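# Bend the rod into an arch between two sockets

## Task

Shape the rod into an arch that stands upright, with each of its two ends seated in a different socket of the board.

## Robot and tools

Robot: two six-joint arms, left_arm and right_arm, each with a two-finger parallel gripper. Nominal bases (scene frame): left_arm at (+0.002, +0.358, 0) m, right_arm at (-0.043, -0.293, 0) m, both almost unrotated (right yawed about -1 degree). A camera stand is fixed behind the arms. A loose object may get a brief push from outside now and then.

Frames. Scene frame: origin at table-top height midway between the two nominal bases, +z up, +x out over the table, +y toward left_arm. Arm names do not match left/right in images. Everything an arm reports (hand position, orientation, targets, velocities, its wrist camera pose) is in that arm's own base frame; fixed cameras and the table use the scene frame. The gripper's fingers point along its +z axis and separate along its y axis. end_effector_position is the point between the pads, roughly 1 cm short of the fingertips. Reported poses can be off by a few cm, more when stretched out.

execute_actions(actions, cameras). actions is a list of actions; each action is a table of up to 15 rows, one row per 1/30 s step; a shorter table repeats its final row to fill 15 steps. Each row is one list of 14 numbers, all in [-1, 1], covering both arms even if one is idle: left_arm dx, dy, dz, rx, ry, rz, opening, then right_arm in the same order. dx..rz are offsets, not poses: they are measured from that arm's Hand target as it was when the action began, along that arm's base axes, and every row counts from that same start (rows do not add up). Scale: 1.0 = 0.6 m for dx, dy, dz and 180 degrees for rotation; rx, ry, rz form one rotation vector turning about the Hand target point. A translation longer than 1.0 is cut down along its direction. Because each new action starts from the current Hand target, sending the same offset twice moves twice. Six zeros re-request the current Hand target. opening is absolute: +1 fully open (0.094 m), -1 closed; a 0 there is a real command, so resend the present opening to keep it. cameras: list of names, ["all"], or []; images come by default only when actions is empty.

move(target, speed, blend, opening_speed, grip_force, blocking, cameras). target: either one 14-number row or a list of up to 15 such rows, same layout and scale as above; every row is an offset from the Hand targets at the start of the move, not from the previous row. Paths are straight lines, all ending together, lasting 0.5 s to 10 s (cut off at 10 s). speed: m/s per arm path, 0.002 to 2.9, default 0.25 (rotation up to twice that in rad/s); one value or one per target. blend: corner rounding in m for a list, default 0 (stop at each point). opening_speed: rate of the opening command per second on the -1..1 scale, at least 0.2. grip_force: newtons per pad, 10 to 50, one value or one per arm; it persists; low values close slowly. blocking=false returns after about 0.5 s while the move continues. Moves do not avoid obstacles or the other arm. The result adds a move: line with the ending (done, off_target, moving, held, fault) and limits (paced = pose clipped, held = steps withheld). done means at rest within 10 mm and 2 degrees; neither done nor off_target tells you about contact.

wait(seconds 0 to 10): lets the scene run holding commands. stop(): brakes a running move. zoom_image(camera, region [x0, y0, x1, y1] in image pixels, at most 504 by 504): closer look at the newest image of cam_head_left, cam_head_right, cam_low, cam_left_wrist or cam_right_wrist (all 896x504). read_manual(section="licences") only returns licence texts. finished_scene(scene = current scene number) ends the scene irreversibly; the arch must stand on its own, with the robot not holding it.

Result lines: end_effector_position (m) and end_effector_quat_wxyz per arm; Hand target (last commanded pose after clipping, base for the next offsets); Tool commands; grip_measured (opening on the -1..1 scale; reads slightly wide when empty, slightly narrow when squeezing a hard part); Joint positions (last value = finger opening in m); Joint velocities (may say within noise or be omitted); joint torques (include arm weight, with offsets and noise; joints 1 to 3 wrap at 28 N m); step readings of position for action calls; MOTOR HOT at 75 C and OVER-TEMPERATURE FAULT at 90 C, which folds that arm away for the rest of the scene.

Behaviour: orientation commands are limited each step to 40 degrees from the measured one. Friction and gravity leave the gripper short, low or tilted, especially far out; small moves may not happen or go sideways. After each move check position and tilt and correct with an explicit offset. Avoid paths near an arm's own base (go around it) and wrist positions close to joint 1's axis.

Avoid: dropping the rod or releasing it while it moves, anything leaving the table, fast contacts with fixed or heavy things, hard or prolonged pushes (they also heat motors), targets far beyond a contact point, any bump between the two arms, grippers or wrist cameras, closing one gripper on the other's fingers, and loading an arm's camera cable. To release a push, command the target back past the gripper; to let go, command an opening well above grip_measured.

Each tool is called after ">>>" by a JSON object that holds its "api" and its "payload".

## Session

>>> {"api": "execute_actions", "payload": {"actions": []}}

Scene clock: 0.00 s.
left_arm: end_effector_position=(+0.3858, +0.0046, +0.0735) grip_measured=+1.000 end_effector_quat_wxyz=(+0.546, -0.023, +0.835, +0.057) | right_arm: end_effector_position=(+0.3853, -0.0370, +0.0808) grip_measured=+1.000 end_effector_quat_wxyz=(+0.545, +0.055, +0.831, -0.098)
Joint positions: left_arm=[-0.072 1.546 0.357 0.773 -0.187 -0.006 0.094] | right_arm=[0.007 1.524 0.369 0.747 0.23 -0.013 0.094]
Joint velocities: within noise
Joint torques (N m): no reading
Heat: left arm: 33 °C; right arm: 32 °C.
Hand target: left_arm +0.3884, +0.0046, +0.0786; +0.552, -0.024, +0.832, +0.057 | right_arm +0.3868, -0.0370, +0.0839; +0.548, +0.055, +0.829, -0.097
Tool commands: left_gripper/opening=+1.0 right_gripper/opening=+1.0
camera_calibration:
cam_left_wrist: T_world_to_cam=[[0.100034, -0.985953, -0.133757, -0.0207795], [-0.929818, -0.044783, -0.365285, 0.389753], [0.354164, 0.16091, -0.921236, 0.0613736], [0, 0, 0, 1]] pos_world=[0.342741, -0.0129089, 0.196131]
cam_right_wrist: T_world_to_cam=[[-0.169388, -0.982246, 0.0806298, 0.0236298], [-0.917565, 0.127316, -0.376651, 0.390986], [0.359698, -0.137783, -0.92284, 0.0597481], [0, 0, 0, 1]] pos_world=[0.341266, -0.0183361, 0.200498]

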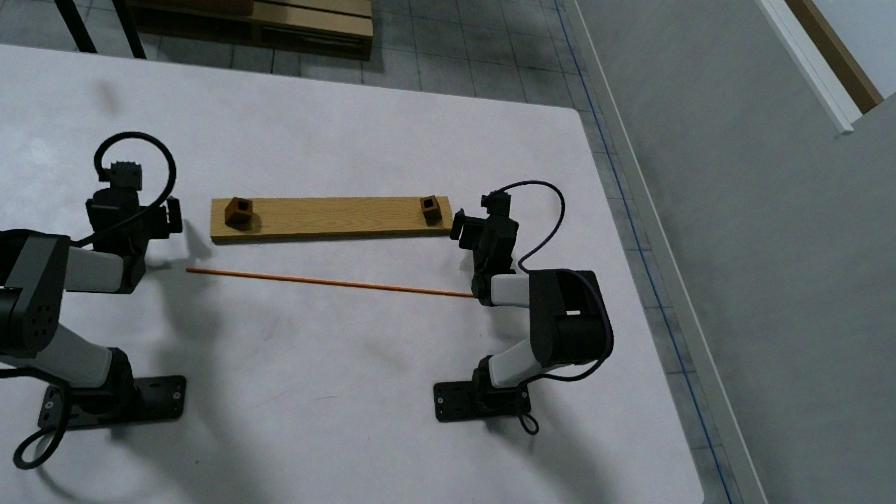

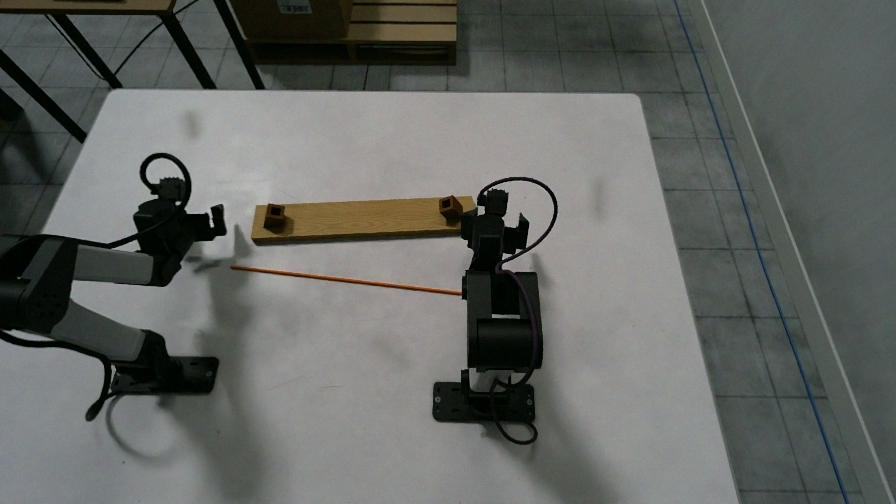

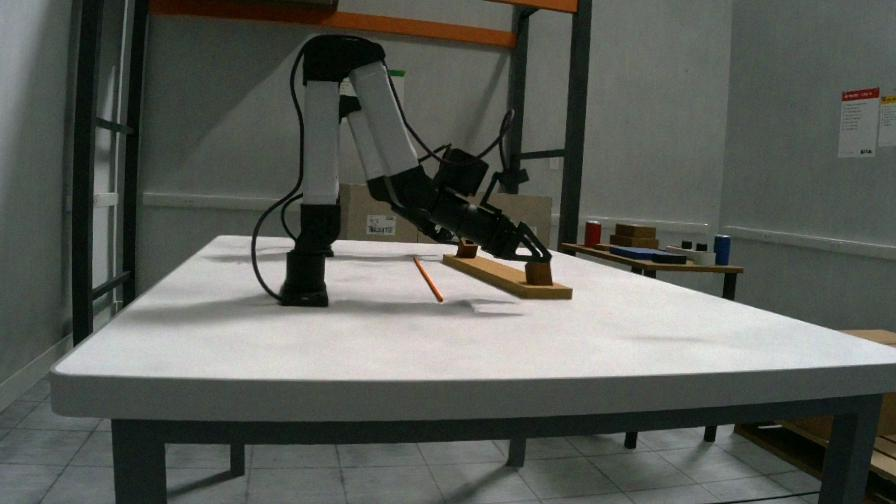

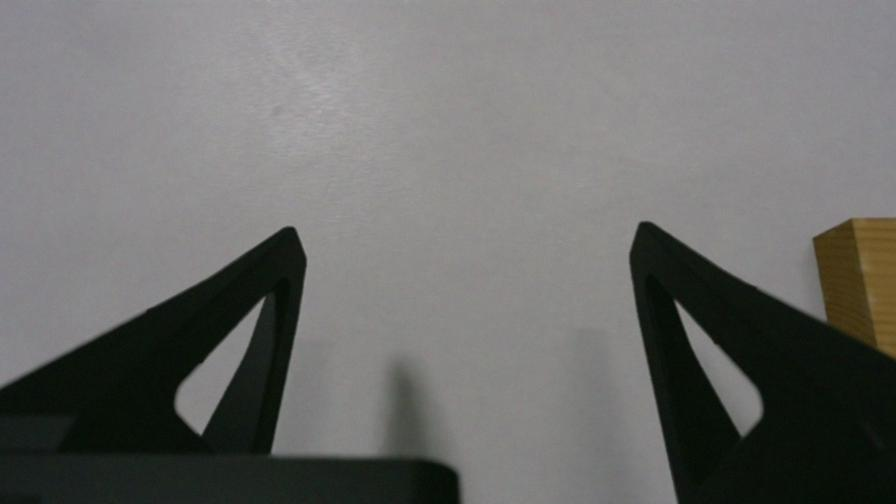

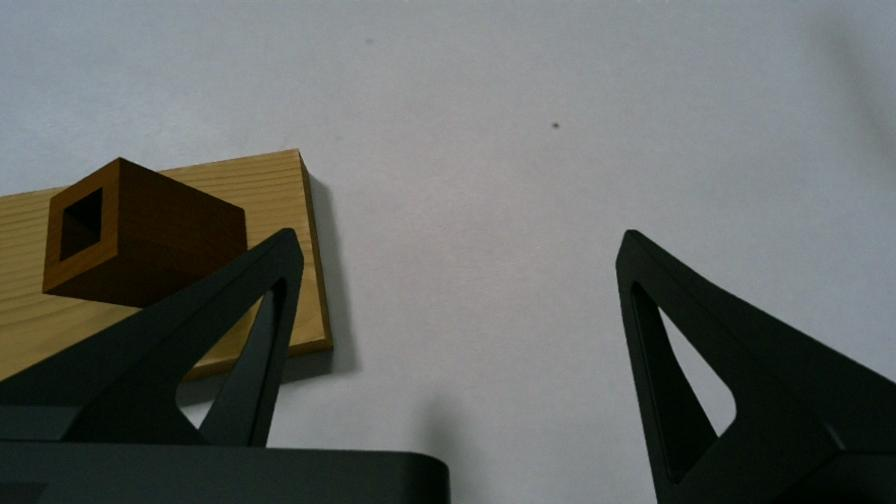

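>>> {"api": "move", "payload": {"target": [[-0.1,-0.06,0.17,0,0,0,1,-0.12,0.03,0.18,0,0,0,1],[-0.2015,-0.2993,0.0857,0.2886,0.308,-0.4899,1,-0.2663,0.12,0.0768,-0.2256,0.3493,0.4518,1]], "blend": [0.03,0], "cameras": ["cam_left_wrist","cam_right_wrist","cam_head_left"]}}

Scene clock: 12.93 s.
left_arm: end_effector_position=(+0.2695, -0.1757, +0.1270) grip_measured=+1.000 end_effector_quat_wxyz=(+0.011, +0.748, +0.664, -0.001) | right_arm: end_effector_position=(+0.2244, +0.0361, +0.1263) grip_measured=+1.000 end_effector_quat_wxyz=(+0.006, -0.676, +0.737, +0.005)
Joint positions: left_arm=[-0.573 1.739 1.504 -1.314 0.009 1.116 0.094] | right_arm=[0.148 1.396 1.159 -1.33 -0.015 -1.336 0.094]
Joint torques (N m): left_arm=[-0.66 -8.51 8.55 0.1 0.03 0.22] | right_arm=[0.06 -2.5 6.95 0.11 0 -0.07]
Heat: left arm: 35 °C; right arm: 34 °C.
Hand target: left_arm +0.2675, -0.1751, +0.1301; +0.000, +0.755, +0.656, +0.000 | right_arm +0.2271, +0.0350, +0.1300; +0.000, -0.681, +0.733, +0.000
Off the commanded pose: left_arm 0.004 m, 2 deg | right_arm 0.005 m, 1 deg.
move: done
camera_calibration:
cam_left_wrist: T_world_to_cam=[[-0.983619, 0.175464, -0.0412959, 0.304624], [0.0980255, 0.712929, 0.694351, 0.0146024], [0.151275, 0.678929, -0.718451, 0.300818], [0, 0, 0, 1]] pos_world=[0.252697, -0.268095, 0.218564]
cam_right_wrist: T_world_to_cam=[[0.994851, -0.0947776, -0.035896, -0.213986], [-0.0435413, -0.719539, 0.693086, -0.0494897], [-0.0915176, -0.687954, -0.719961, 0.265183], [0, 0, 0, 1]] pos_world=[0.234998, 0.126543, 0.21754]
Images, in order (width x height): cam_head_left 896x504, cam_left_wrist 896x504, cam_right_wrist 896x504.

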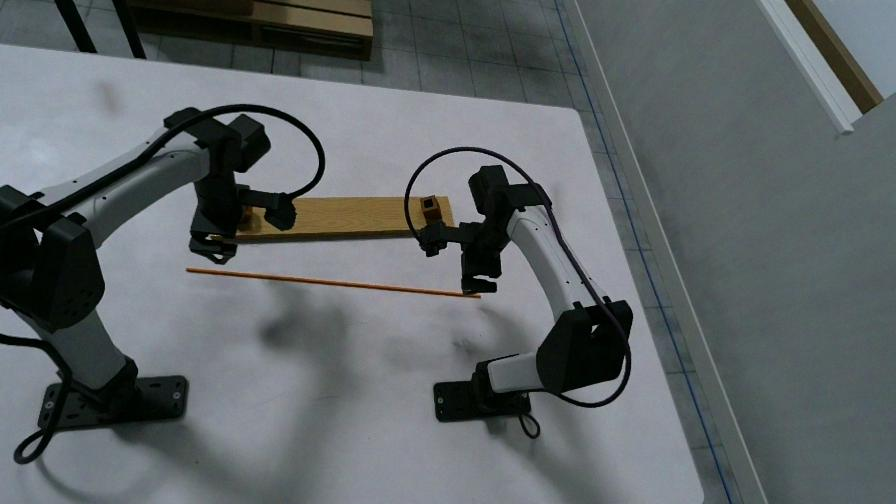

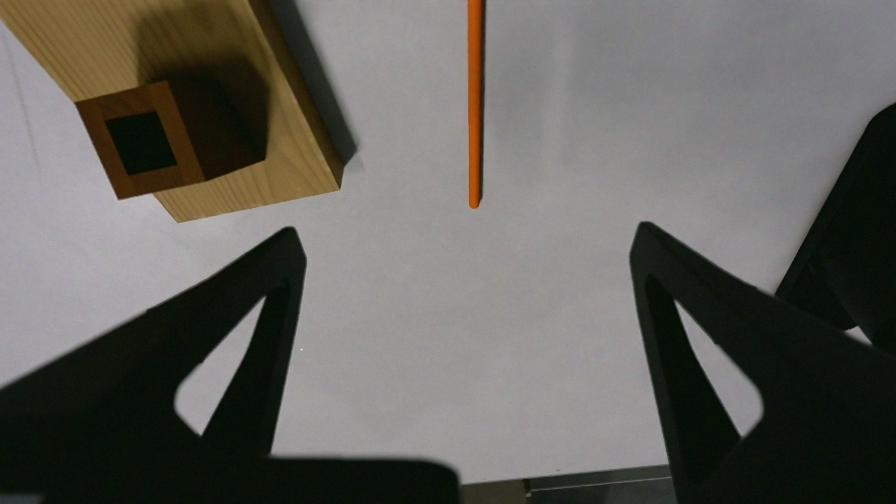

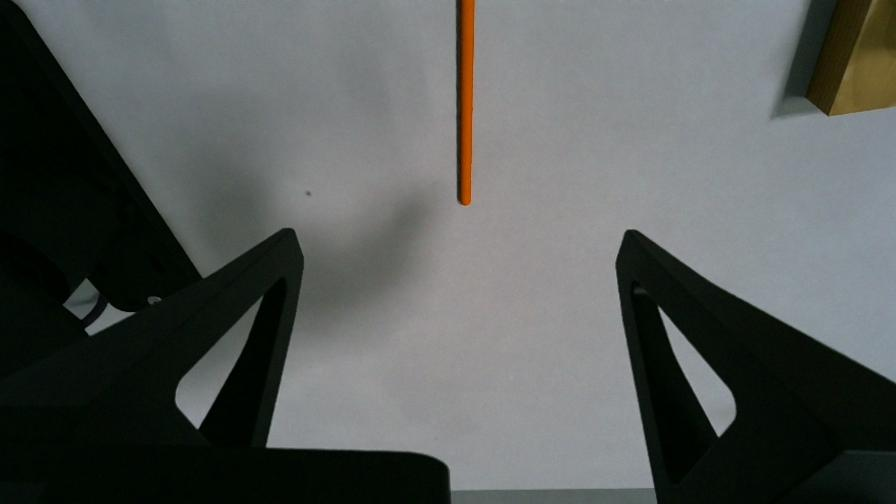

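>>> {"api": "move", "payload": {"target": [-0.0125,0.0025,-0.17,0,0,0,0,0.003,-0.002,-0.17,0,0,0,0], "speed": 0.15, "cameras": ["cam_left_wrist","cam_right_wrist"]}}

Scene clock: 18.87 s.
left_arm: end_effector_position=(+0.2624, -0.1738, +0.0316) grip_measured=+0.002 end_effector_quat_wxyz=(+0.006, +0.750, +0.661, -0.002) | right_arm: end_effector_position=(+0.2288, +0.0364, +0.0329) grip_measured=+0.003 end_effector_quat_wxyz=(-0.007, +0.678, -0.735, -0.004)
Joint positions: left_arm=[-0.581 1.789 1.176 -0.948 0.007 1.116 0.047] | right_arm=[0.148 1.481 0.853 -0.935 -0.013 -1.343 0.047]
Joint torques (N m): left_arm=[-0.76 -9.05 5.49 0.49 0.05 0.13] | right_arm=[-0.43 -2.78 4.04 0.43 0 -0.06]
Heat: left arm: 36 °C; right arm: 34 °C.
Hand target: left_arm +0.2600, -0.1735, +0.0281; +0.000, +0.755, +0.656, +0.000 | right_arm +0.2289, +0.0338, +0.0280; +0.000, +0.681, -0.733, +0.000
Off the commanded pose: left_arm 0.004 m, 1 deg | right_arm 0.006 m, 1 deg.
move: done
camera_calibration:
cam_left_wrist: T_world_to_cam=[[-0.9824, 0.183957, -0.0323938, 0.294192], [0.109406, 0.70726, 0.698436, 0.0760909], [0.151393, 0.6826, -0.714939, 0.232569], [0, 0, 0, 1]] pos_world=[0.24548, -0.266686, 0.122658]
cam_right_wrist: T_world_to_cam=[[0.99562, -0.087983, -0.0316322, -0.222258], [-0.0414817, -0.718882, 0.693893, 0.0151454], [-0.0837906, -0.689541, -0.719383, 0.196944], [0, 0, 0, 1]] pos_world=[0.238415, 0.127134, 0.124138]
Images, in order (width x height): cam_left_wrist 896x504, cam_right_wrist 896x504.

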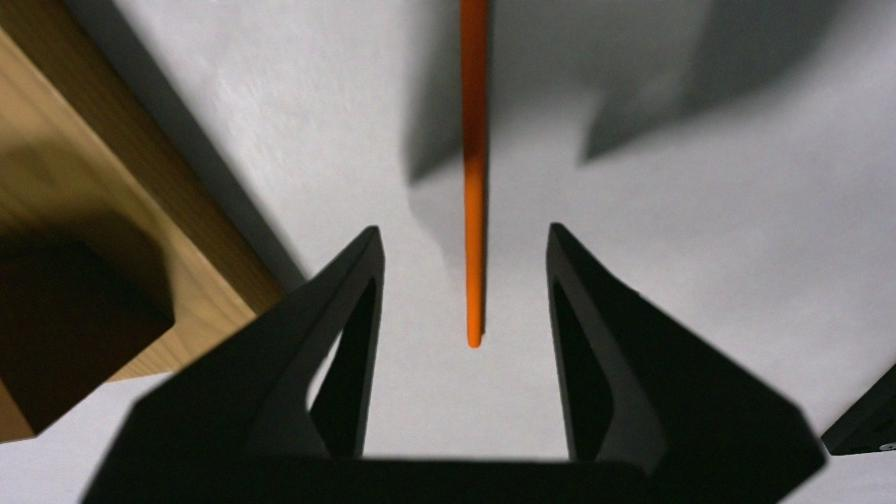

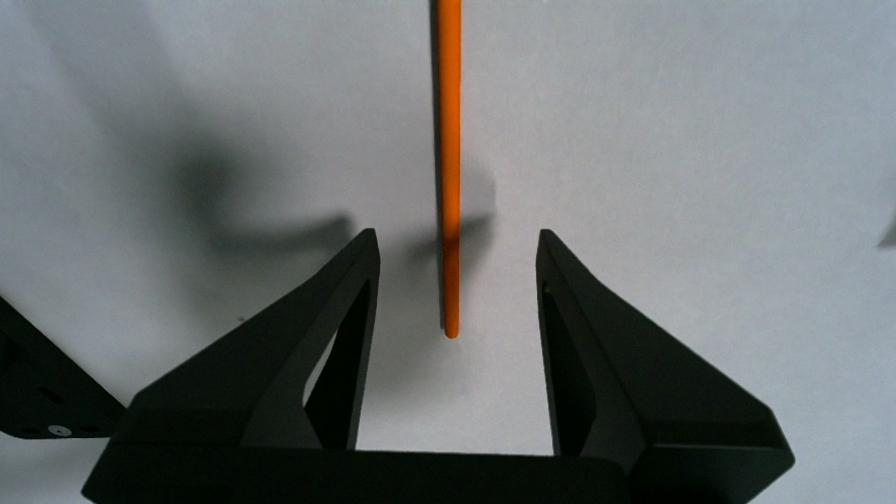

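>>> {"api": "move", "payload": {"target": [-0.0075,0.0,-0.041,0,0,0,-0.4,-0.006,0.002,-0.040,0,0,0,-0.4], "speed": 0.05, "cameras": ["cam_left_wrist","cam_right_wrist"]}}

Scene clock: 21.60 s.
left_arm: end_effector_position=(+0.2568, -0.1727, +0.0114) grip_measured=-0.398 end_effector_quat_wxyz=(+0.003, +0.753, +0.658, -0.002) | right_arm: end_effector_position=(+0.2259, +0.0360, +0.0087) grip_measured=-0.397 end_effector_quat_wxyz=(-0.006, +0.678, -0.735, -0.004)
Joint positions: left_arm=[-0.589 1.807 1.112 -0.871 0.006 1.116 0.028] | right_arm=[0.148 1.516 0.778 -0.827 -0.013 -1.343 0.028]
Joint torques (N m): left_arm=[-0.8 -8.14 4.59 0.74 0.06 0.05] | right_arm=[0.16 -2.85 3.81 0.42 0 0.01]
Heat: left arm: 36 °C; right arm: 33 °C.
Hand target: left_arm +0.2555, -0.1735, +0.0035; +0.000, +0.755, +0.656, +0.000 | right_arm +0.2252, +0.0350, +0.0039; +0.000, +0.681, -0.733, +0.000
Off the commanded pose: left_arm 0.008 m, 1 deg | right_arm 0.005 m, 1 deg.
move: done
camera_calibration:
cam_left_wrist: T_world_to_cam=[[-0.981104, 0.191556, -0.0272116, 0.288745], [0.11789, 0.703379, 0.700971, 0.0872335], [0.153415, 0.684518, -0.712671, 0.217976], [0, 0, 0, 1]] pos_world=[0.239564, -0.265878, 0.102054]
cam_right_wrist: T_world_to_cam=[[0.99559, -0.0880314, -0.0324055, -0.220192], [-0.0409642, -0.718769, 0.694041, 0.0313795], [-0.0843895, -0.689653, -0.719206, 0.179022], [0, 0, 0, 1]] pos_world=[0.235614, 0.126634, 0.0998395]
Images, in order (width x height): cam_left_wrist 896x504, cam_right_wrist 896x504.

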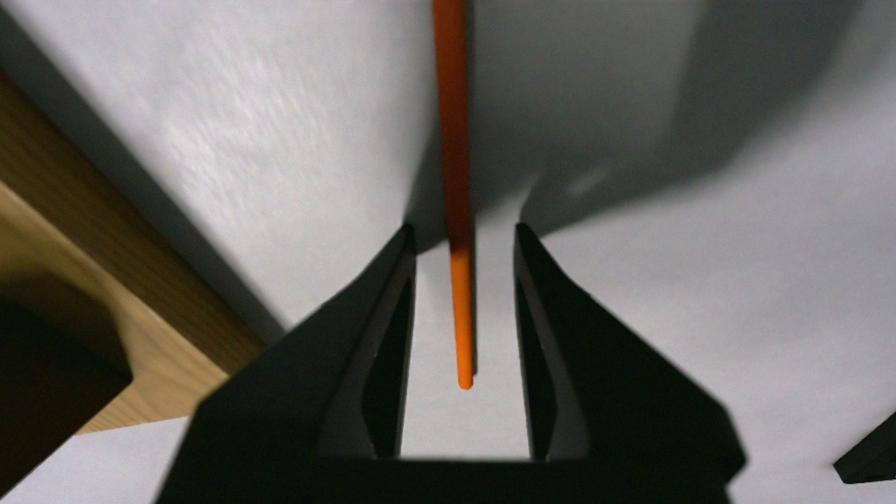

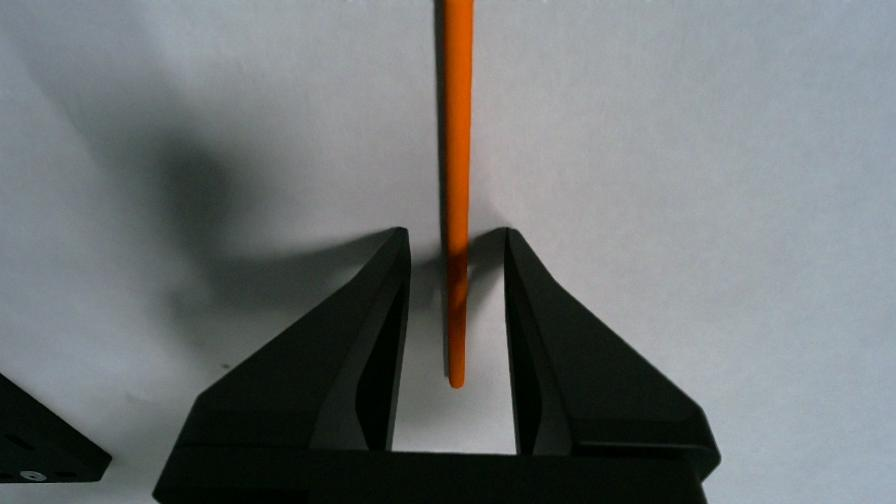

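>>> {"api": "move", "payload": {"target": [0,0,-0.004,0,0,0,-1,0,0,-0.002,0,0,0,-1], "opening_speed": 0.35, "speed": 0.05, "cameras": ["cam_left_wrist","cam_right_wrist"]}}

Scene clock: 26.23 s.
left_arm: end_effector_position=(+0.2654, -0.1753, +0.0112) grip_measured=-0.917 end_effector_quat_wxyz=(+0.018, +0.753, +0.658, +0.009) | right_arm: end_effector_position=(+0.2275, +0.0362, +0.0087) grip_measured=-0.906 end_effector_quat_wxyz=(-0.009, +0.678, -0.735, -0.002)
Joint positions: left_arm=[-0.589 1.807 1.11 -0.834 -0.009 1.116 0.004] | right_arm=[0.148 1.516 0.778 -0.82 -0.013 -1.343 0.004]
Joint torques (N m): left_arm=[-0.77 -7.84 4.37 0.51 0.2 0.05] | right_arm=[0.17 -2.69 3.59 0.44 0 0.01]
Heat: left arm: 36 °C; right arm: 33 °C.
Hand target: left_arm +0.2554, -0.1735, +0.0011; +0.000, +0.755, +0.656, +0.000 | right_arm +0.2252, +0.0350, +0.0027; +0.000, +0.681, -0.733, +0.000
Off the commanded pose: left_arm 0.014 m, 2 deg | right_arm 0.007 m, 1 deg.
move: off_target (left_arm)
camera_calibration:
cam_left_wrist: T_world_to_cam=[[-0.97942, 0.19087, -0.0656169, 0.297607], [0.0911893, 0.708499, 0.699795, 0.0960697], [0.180059, 0.67941, -0.711323, 0.210338], [0, 0, 0, 1]] pos_world=[0.244849, -0.267775, 0.101917]
cam_right_wrist: T_world_to_cam=[[0.995779, -0.0880294, -0.0259686, -0.221859], [-0.0454979, -0.719196, 0.693316, 0.0326311], [-0.0797088, -0.689209, -0.720165, 0.178315], [0, 0, 0, 1]] pos_world=[0.236621, 0.126834, 0.100031]
Images, in order (width x height): cam_left_wrist 896x504, cam_right_wrist 896x504.

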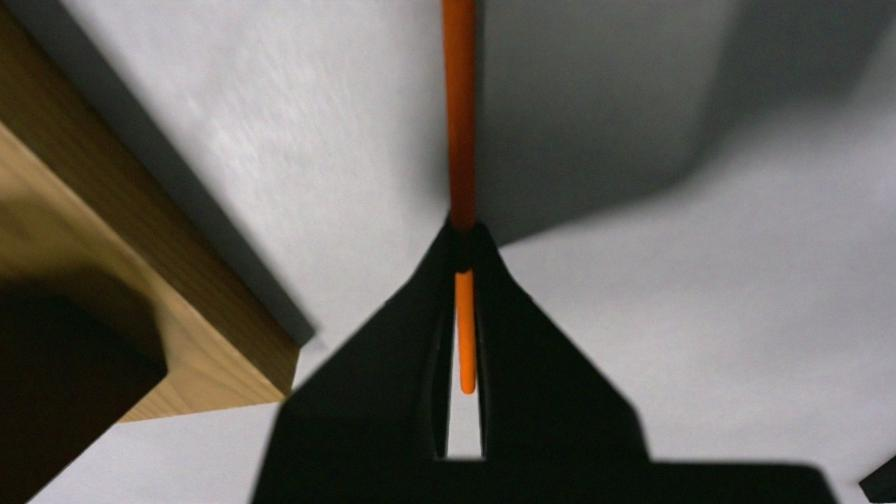

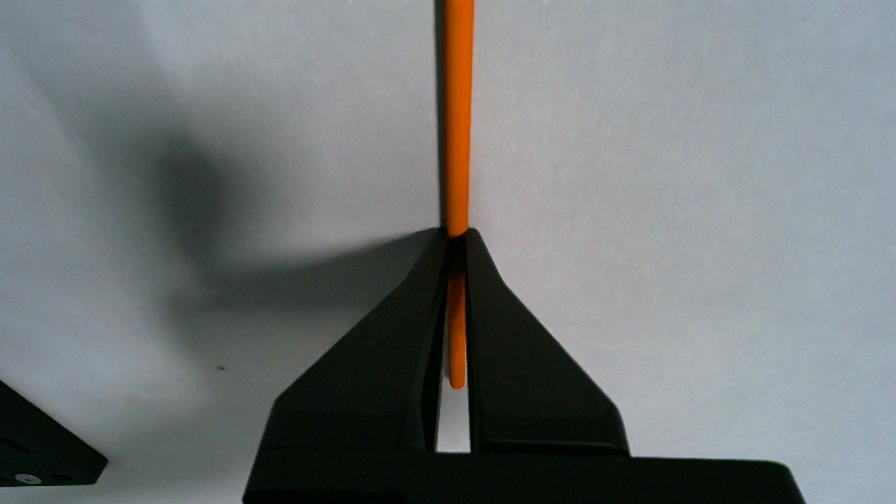

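>>> {"api": "move", "payload": {"target": [[0.008,0,0.2,0,0,0,-1,0.0,0,0.2,0,0,0,-1],[0.008,0,0.41,0,0,0,-1,0,0,0.41,0,0,0,-1],[0.258,0.003,0.41,-0.0588,-0.4125,0,-1,0.2495,0.023,0.41,-0.0327,-0.4154,0,-1]], "speed": 0.12, "cameras": ["all"]}}

Scene clock: 38.97 s.
left_arm: end_effector_position=(+0.4089, -0.1685, +0.2505) grip_measured=-0.918 end_effector_quat_wxyz=(+0.458, +0.592, +0.529, +0.399) | right_arm: end_effector_position=(+0.3725, +0.0411, +0.2509) grip_measured=-0.907 end_effector_quat_wxyz=(+0.401, -0.535, +0.588, -0.454)
Joint positions: left_arm=[-0.547 1.367 0.907 0.171 -0.406 1.442 0.004] | right_arm=[0.281 1.066 0.721 0.056 0.375 -1.477 0.004]
Joint torques (N m): left_arm=[0.05 -6.11 7.05 2.92 0.16 0.15] | right_arm=[0.49 -1.42 5.5 2.29 -0.16 0.12]
Heat: left arm: 36 °C; right arm: 34 °C.
Hand target: left_arm +0.4102, -0.1717, +0.2471; +0.460, +0.599, +0.520, +0.399 | right_arm +0.3749, +0.0489, +0.2487; +0.412, -0.540, +0.581, -0.448
Off the commanded pose: left_arm 0.005 m, 1 deg | right_arm 0.008 m, 2 deg.
move: done
camera_calibration:
cam_left_wrist: T_world_to_cam=[[-0.228965, 0.0761995, -0.970448, 0.352942], [-0.584078, 0.786778, 0.199583, 0.325345], [0.778735, 0.612514, -0.135638, -0.0501396], [0, 0, 0, 1]] pos_world=[0.309883, -0.252157, 0.270777]
cam_right_wrist: T_world_to_cam=[[0.297909, -0.0264544, 0.954228, -0.348071], [-0.744328, -0.63231, 0.214849, 0.251716], [0.597684, -0.774264, -0.208062, -0.00968801], [0, 0, 0, 1]] pos_world=[0.296843, 0.142453, 0.276042]

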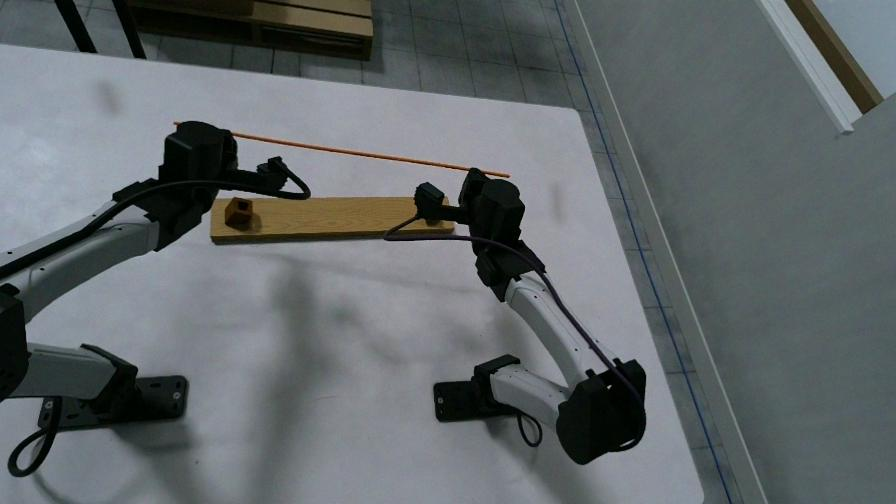

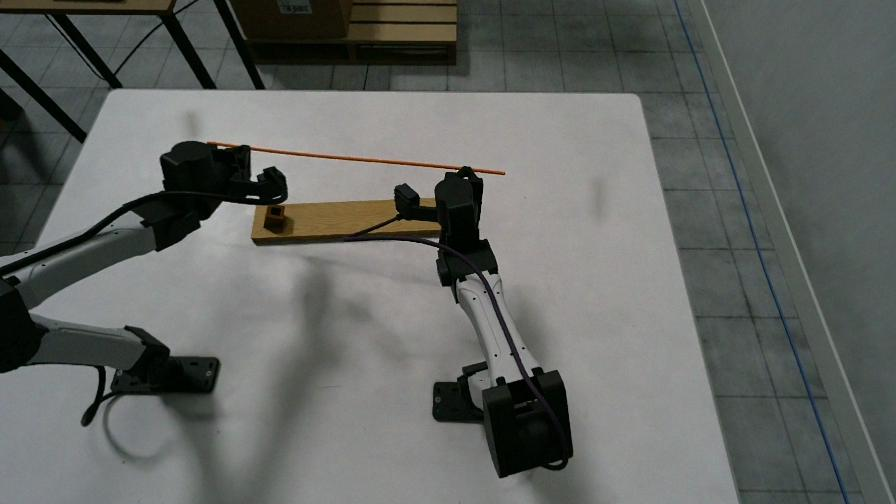

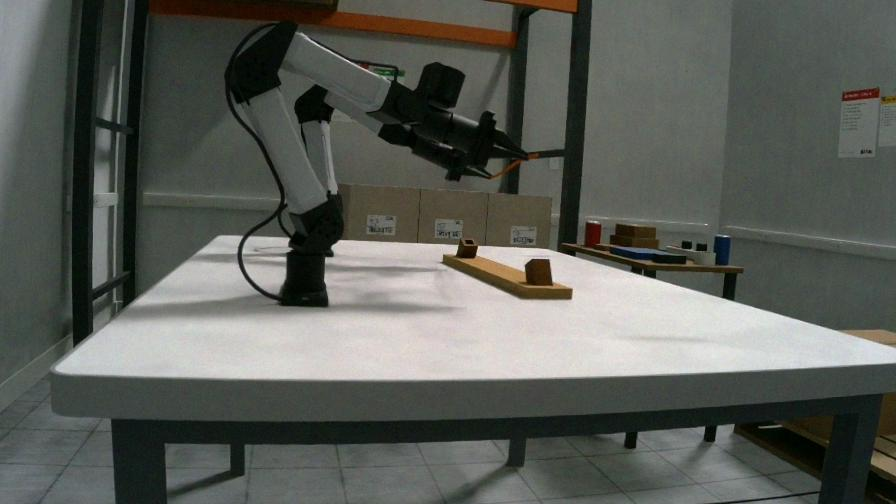

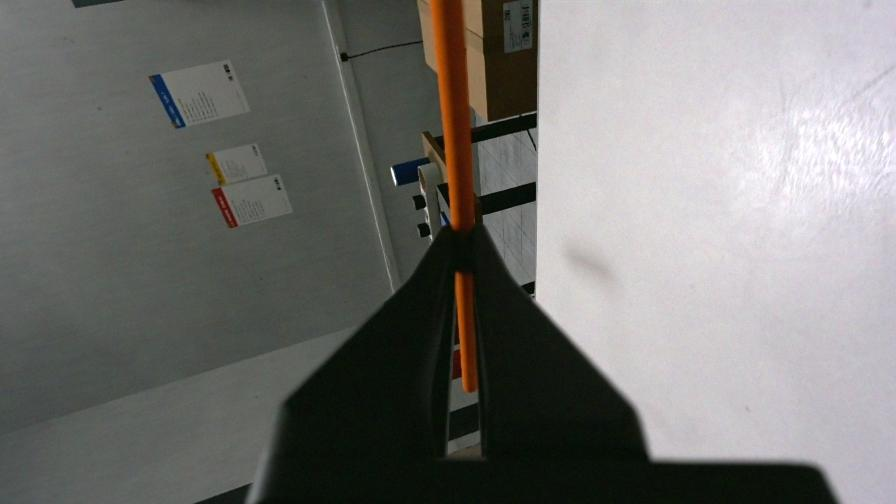

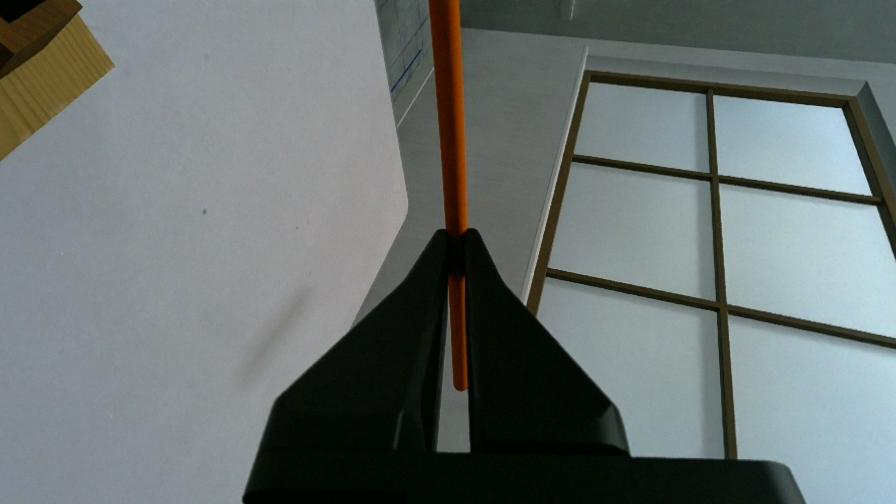

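>>> {"api": "move", "payload": {"target": [0,0,0,0,0,0,-1,0,0,0,0,0,0,-0.55], "opening_speed": 0.5}}

>>> {"api": "move", "payload": {"target": [0,0,0,0,0,0,-1,0.026,-0.0025,0.014,0,0,0,-0.55], "speed": 0.06, "cameras": ["cam_left_wrist","cam_right_wrist","cam_low"]}}

Scene clock: 44.67 s.
left_arm: end_effector_position=(+0.4088, -0.1692, +0.2507) grip_measured=-0.918 end_effector_quat_wxyz=(+0.457, +0.597, +0.524, +0.401) | right_arm: end_effector_position=(+0.3734, +0.0430, +0.2546) grip_measured=-0.553 end_effector_quat_wxyz=(+0.408, -0.532, +0.585, -0.456)
Joint positions: left_arm=[-0.547 1.367 0.907 0.173 -0.402 1.456 0.004] | right_arm=[0.285 1.066 0.721 0.072 0.374 -1.477 0.021]
Joint torques (N m): left_arm=[0.06 -6.05 7.09 2.93 0.12 0] | right_arm=[0.14 -1.42 5.52 2.17 -0.15 0.11]
Heat: left arm: 37 °C; right arm: 36 °C.
Hand target: left_arm +0.4102, -0.1717, +0.2470; +0.460, +0.599, +0.520, +0.399 | right_arm +0.3749, +0.0489, +0.2487; +0.412, -0.540, +0.581, -0.448
Off the commanded pose: left_arm 0.005 m, 1 deg | right_arm 0.008 m, 1 deg.
move: done

Scene clock: 45.53 s.
left_arm: end_effector_position=(+0.4088, -0.1694, +0.2506) grip_measured=-0.918 end_effector_quat_wxyz=(+0.457, +0.597, +0.524, +0.401) | right_arm: end_effector_position=(+0.3846, +0.0446, +0.2458) grip_measured=-0.553 end_effector_quat_wxyz=(-0.400, +0.543, -0.588, +0.447)
Joint positions: left_arm=[-0.547 1.367 0.907 0.173 -0.401 1.456 0.004] | right_arm=[0.271 1.125 0.746 0.075 0.351 -1.478 0.021]
Joint torques (N m): left_arm=[0.05 -6.05 7.08 2.91 0.1 0] | right_arm=[-0.79 -1.76 8.47 2.14 -0.13 0.07]
Heat: left arm: 37 °C; right arm: 36 °C.
Hand target: left_arm +0.4102, -0.1717, +0.2470; +0.460, +0.599, +0.520, +0.399 | right_arm +0.3905, +0.0473, +0.2571; -0.412, +0.540, -0.581, +0.448
Off the commanded pose: left_arm 0.004 m, 1 deg | right_arm 0.013 m, 2 deg.
move: off_target (right_arm)
camera_calibration:
cam_left_wrist: T_world_to_cam=[[-0.226314, 0.0894459, -0.969939, 0.35426], [-0.577522, 0.789548, 0.207563, 0.321792], [0.784379, 0.607135, -0.127029, -0.0548812], [0, 0, 0, 1]] pos_world=[0.309064, -0.252437, 0.269847]
cam_right_wrist: T_world_to_cam=[[0.314087, -0.0238055, 0.949096, -0.351771], [-0.732313, -0.642288, 0.226236, 0.257085], [0.604207, -0.766093, -0.219167, -0.0153849], [0, 0, 0, 1]] pos_world=[0.308049, 0.144962, 0.27233]
Images, in order (width x height): cam_low 896x504, cam_left_wrist 896x504, cam_right_wrist 896x504.

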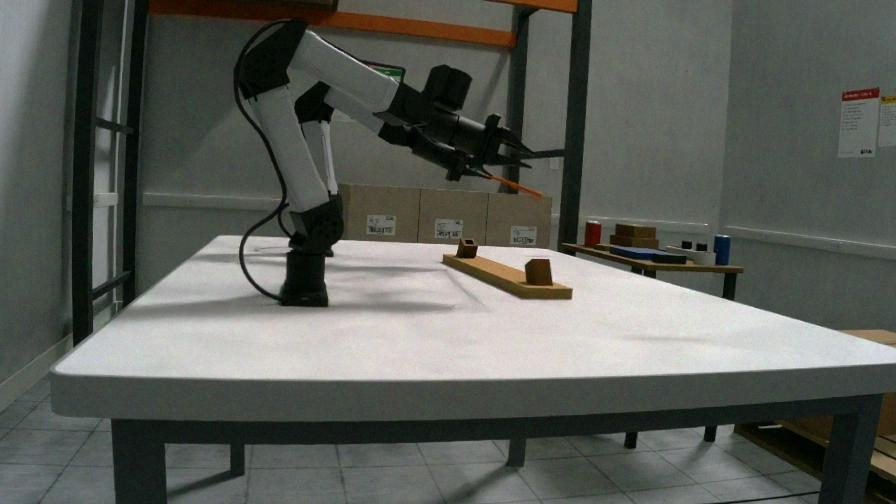

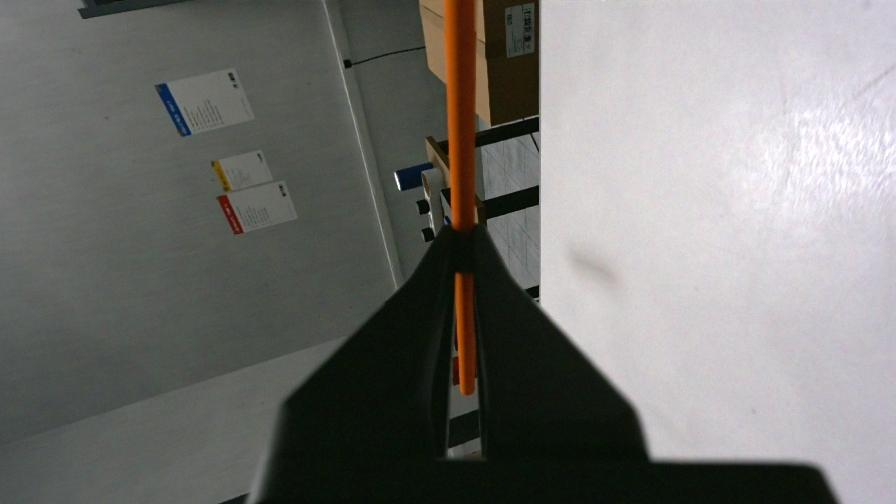

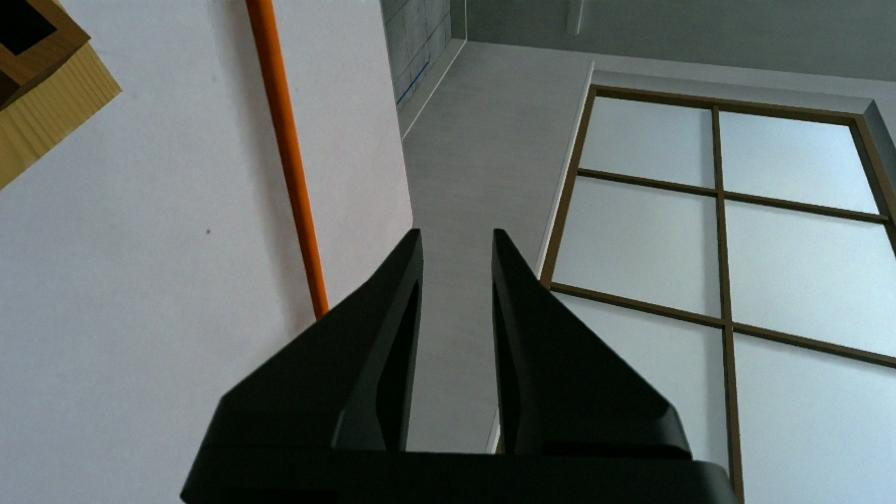

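>>> {"api": "move", "payload": {"target": [[0,0,0,0,0,0,-1,-0.109,0,0.01,0,0,0,-0.55],[0,0,0,0,0,0,-1,-0.109,0,-0.1,0.044,0,0,0.3]], "speed": 0.12, "cameras": ["cam_right_wrist","cam_low"]}}

Scene clock: 51.30 s.
left_arm: end_effector_position=(+0.4088, -0.1694, +0.2506) grip_measured=-0.918 end_effector_quat_wxyz=(+0.457, +0.597, +0.524, +0.401) | right_arm: end_effector_position=(+0.3246, +0.0458, +0.2019) grip_measured=+0.297 end_effector_quat_wxyz=(+0.445, -0.509, +0.610, -0.414)
Joint positions: left_arm=[-0.547 1.367 0.907 0.173 -0.401 1.456 0.004] | right_arm=[0.337 0.856 0.438 0.133 0.377 -1.337 0.061]
Joint torques (N m): left_arm=[0.05 -6.08 7.06 2.91 0.11 0.01] | right_arm=[-0.81 -0.38 5.31 2.19 -0.16 0.17]
Heat: left arm: 39 °C; right arm: 37 °C.
Hand target: left_arm +0.4102, -0.1717, +0.2470; +0.460, +0.599, +0.520, +0.399 | right_arm +0.3251, +0.0473, +0.1972; +0.449, -0.510, +0.611, -0.407
Off the commanded pose: left_arm 0.004 m, 1 deg | right_arm 0.005 m, 1 deg.
move: done
camera_calibration:
cam_right_wrist: T_world_to_cam=[[0.285265, -0.149606, 0.946701, -0.275635], [-0.735663, -0.667302, 0.11622, 0.248197], [0.614348, -0.729607, -0.300418, 0.0236425], [0, 0, 0, 1]] pos_world=[0.246694, 0.141636, 0.2392]
Images, in order (width x height): cam_low 896x504, cam_right_wrist 896x504.

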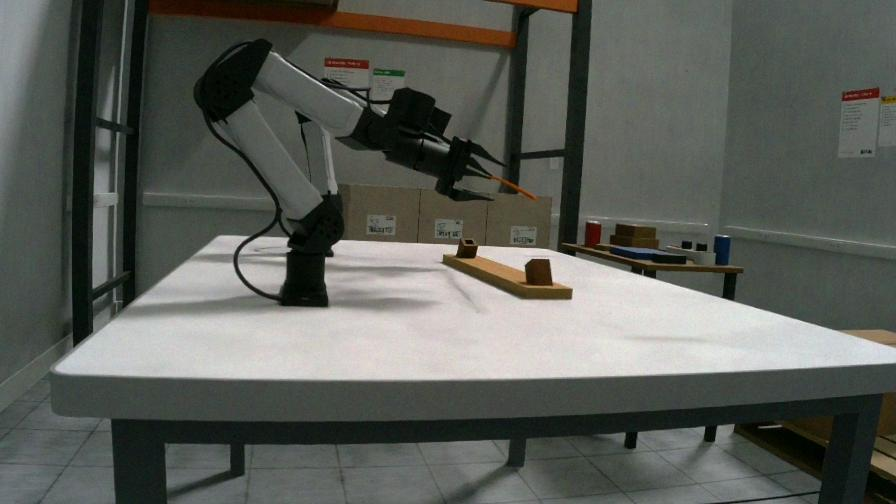

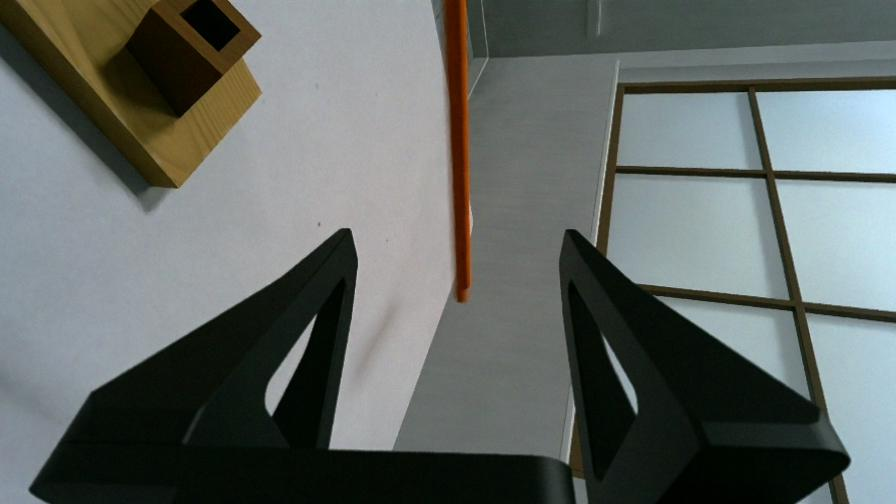

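>>> {"api": "move", "payload": {"target": [0,0,0,0,0,0,-1,0.108,-0.011,0.01,0,0,0,0.2], "speed": 0.08, "cameras": ["cam_right_wrist","cam_low"]}}

Scene clock: 56.97 s.
left_arm: end_effector_position=(+0.4088, -0.1694, +0.2506) grip_measured=-0.918 end_effector_quat_wxyz=(+0.457, +0.597, +0.524, +0.401) | right_arm: end_effector_position=(+0.3826, +0.0376, +0.1911) grip_measured=+0.203 end_effector_quat_wxyz=(+0.434, -0.513, +0.620, -0.405)
Joint positions: left_arm=[-0.547 1.367 0.907 0.173 -0.401 1.456 0.004] | right_arm=[0.216 1.166 0.556 0.301 0.263 -1.36 0.057]
Joint torques (N m): left_arm=[0.03 -6.06 7.06 2.91 0.11 0.01] | right_arm=[-0.72 -1.8 8.24 2.18 -0.18 0.05]
Heat: left arm: 40 °C; right arm: 38 °C.
Hand target: left_arm +0.4102, -0.1717, +0.2470; +0.460, +0.599, +0.520, +0.399 | right_arm +0.3899, +0.0407, +0.2033; +0.449, -0.510, +0.611, -0.407
Off the commanded pose: left_arm 0.004 m, 1 deg | right_arm 0.015 m, 2 deg.
move: off_target (right_arm)
camera_calibration:
cam_right_wrist: T_world_to_cam=[[0.316643, -0.154689, 0.935846, -0.292859], [-0.734951, -0.663729, 0.13896, 0.281923], [0.599653, -0.731802, -0.323855, -0.0111793], [0, 0, 0, 1]] pos_world=[0.306636, 0.133638, 0.231275]
Images, in order (width x height): cam_low 896x504, cam_right_wrist 896x504.

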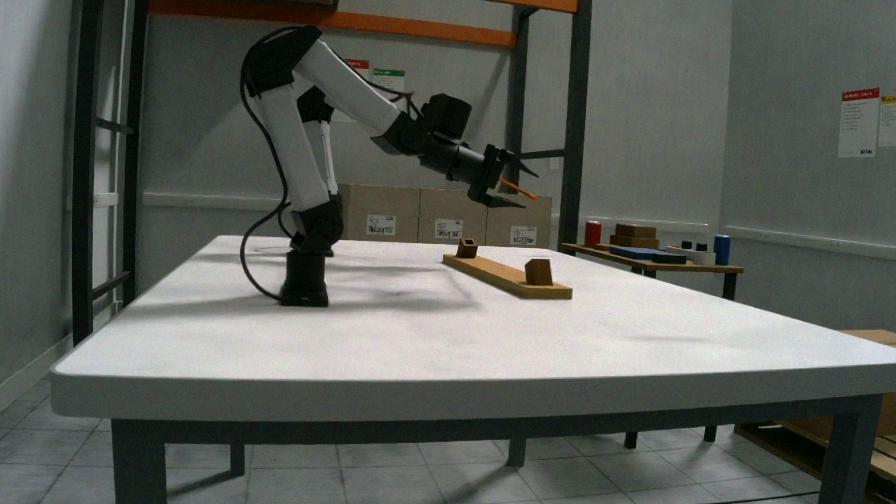

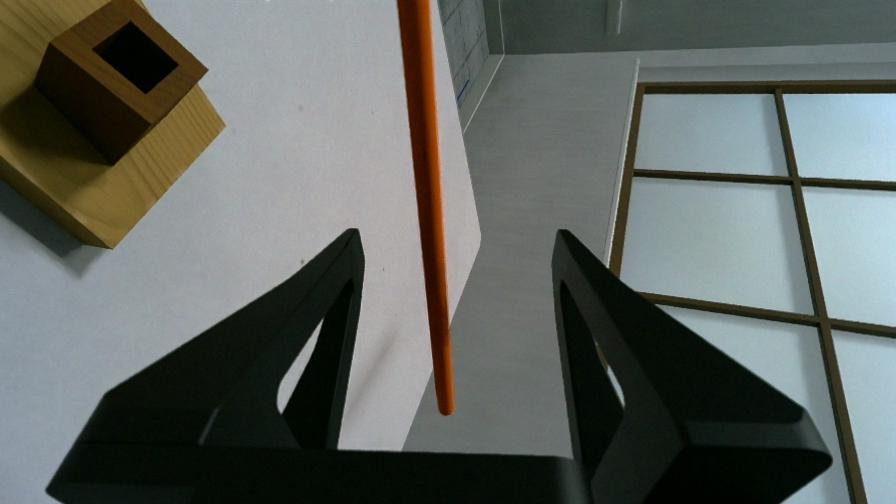

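>>> {"api": "move", "payload": {"target": [0,0,0,0,0,0,-1,0,0,-0.006,-0.01,0,0,-1], "opening_speed": 0.4, "cameras": ["cam_right_wrist","cam_left_wrist"]}}

Scene clock: 61.97 s.
left_arm: end_effector_position=(+0.4088, -0.1694, +0.2506) grip_measured=-0.918 end_effector_quat_wxyz=(+0.457, +0.597, +0.524, +0.401) | right_arm: end_effector_position=(+0.3850, +0.0381, +0.1923) grip_measured=-0.894 end_effector_quat_wxyz=(+0.432, -0.520, +0.610, -0.414)
Joint positions: left_arm=[-0.547 1.367 0.907 0.173 -0.401 1.456 0.004] | right_arm=[0.216 1.177 0.556 0.323 0.262 -1.39 0.005]
Joint torques (N m): left_arm=[0.05 -6.08 7.06 2.91 0.11 0.01] | right_arm=[-0.24 -1.84 7.42 2.2 -0.06 0.07]
Heat: left arm: 41 °C; right arm: 38 °C.
Hand target: left_arm +0.4102, -0.1717, +0.2470; +0.460, +0.599, +0.520, +0.399 | right_arm +0.3900, +0.0407, +0.1996; +0.441, -0.517, +0.604, -0.416
Off the commanded pose: left_arm 0.004 m, 1 deg | right_arm 0.009 m, 1 deg.
move: done
camera_calibration:
cam_left_wrist: T_world_to_cam=[[-0.226314, 0.0894459, -0.969939, 0.35426], [-0.577522, 0.789548, 0.207563, 0.321792], [0.784379, 0.607135, -0.127029, -0.0548812], [0, 0, 0, 1]] pos_world=[0.309064, -0.252437, 0.269847]
cam_right_wrist: T_world_to_cam=[[0.309085, -0.127131, 0.942499, -0.294166], [-0.730255, -0.666601, 0.149565, 0.280109], [0.609257, -0.734493, -0.298875, -0.0201743], [0, 0, 0, 1]] pos_world=[0.307765, 0.134506, 0.229327]
Images, in order (width x height): cam_left_wrist 896x504, cam_right_wrist 896x504.

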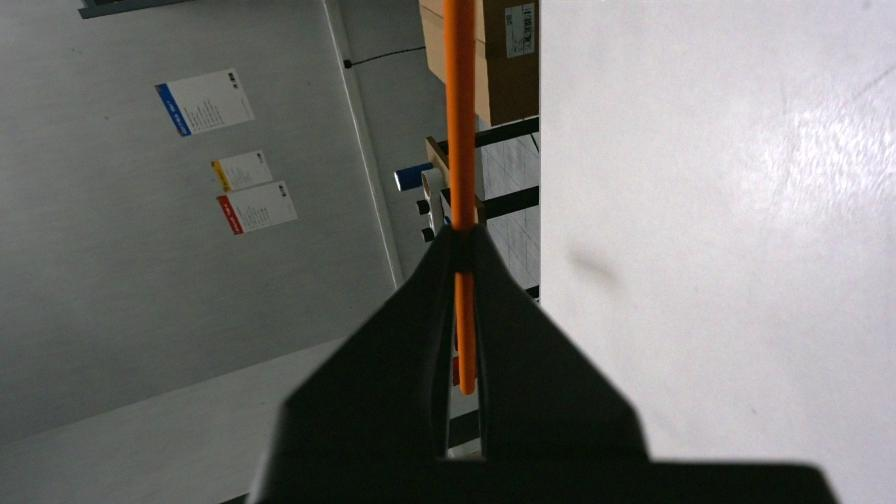

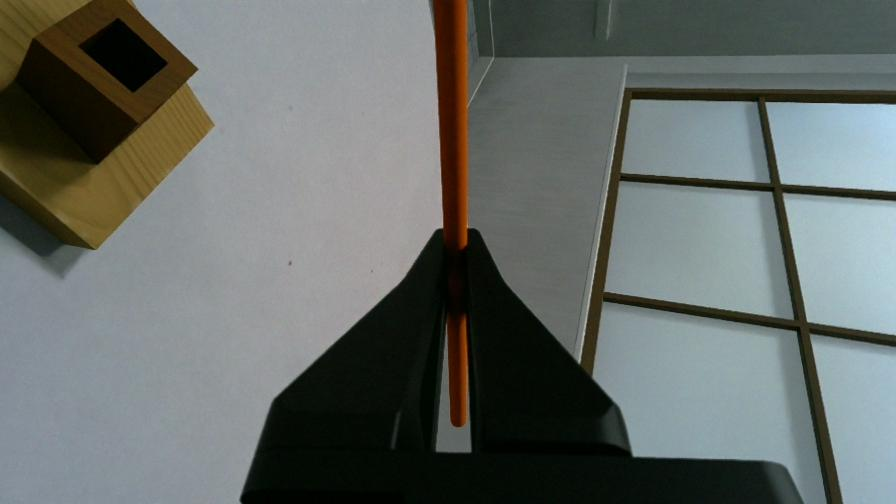

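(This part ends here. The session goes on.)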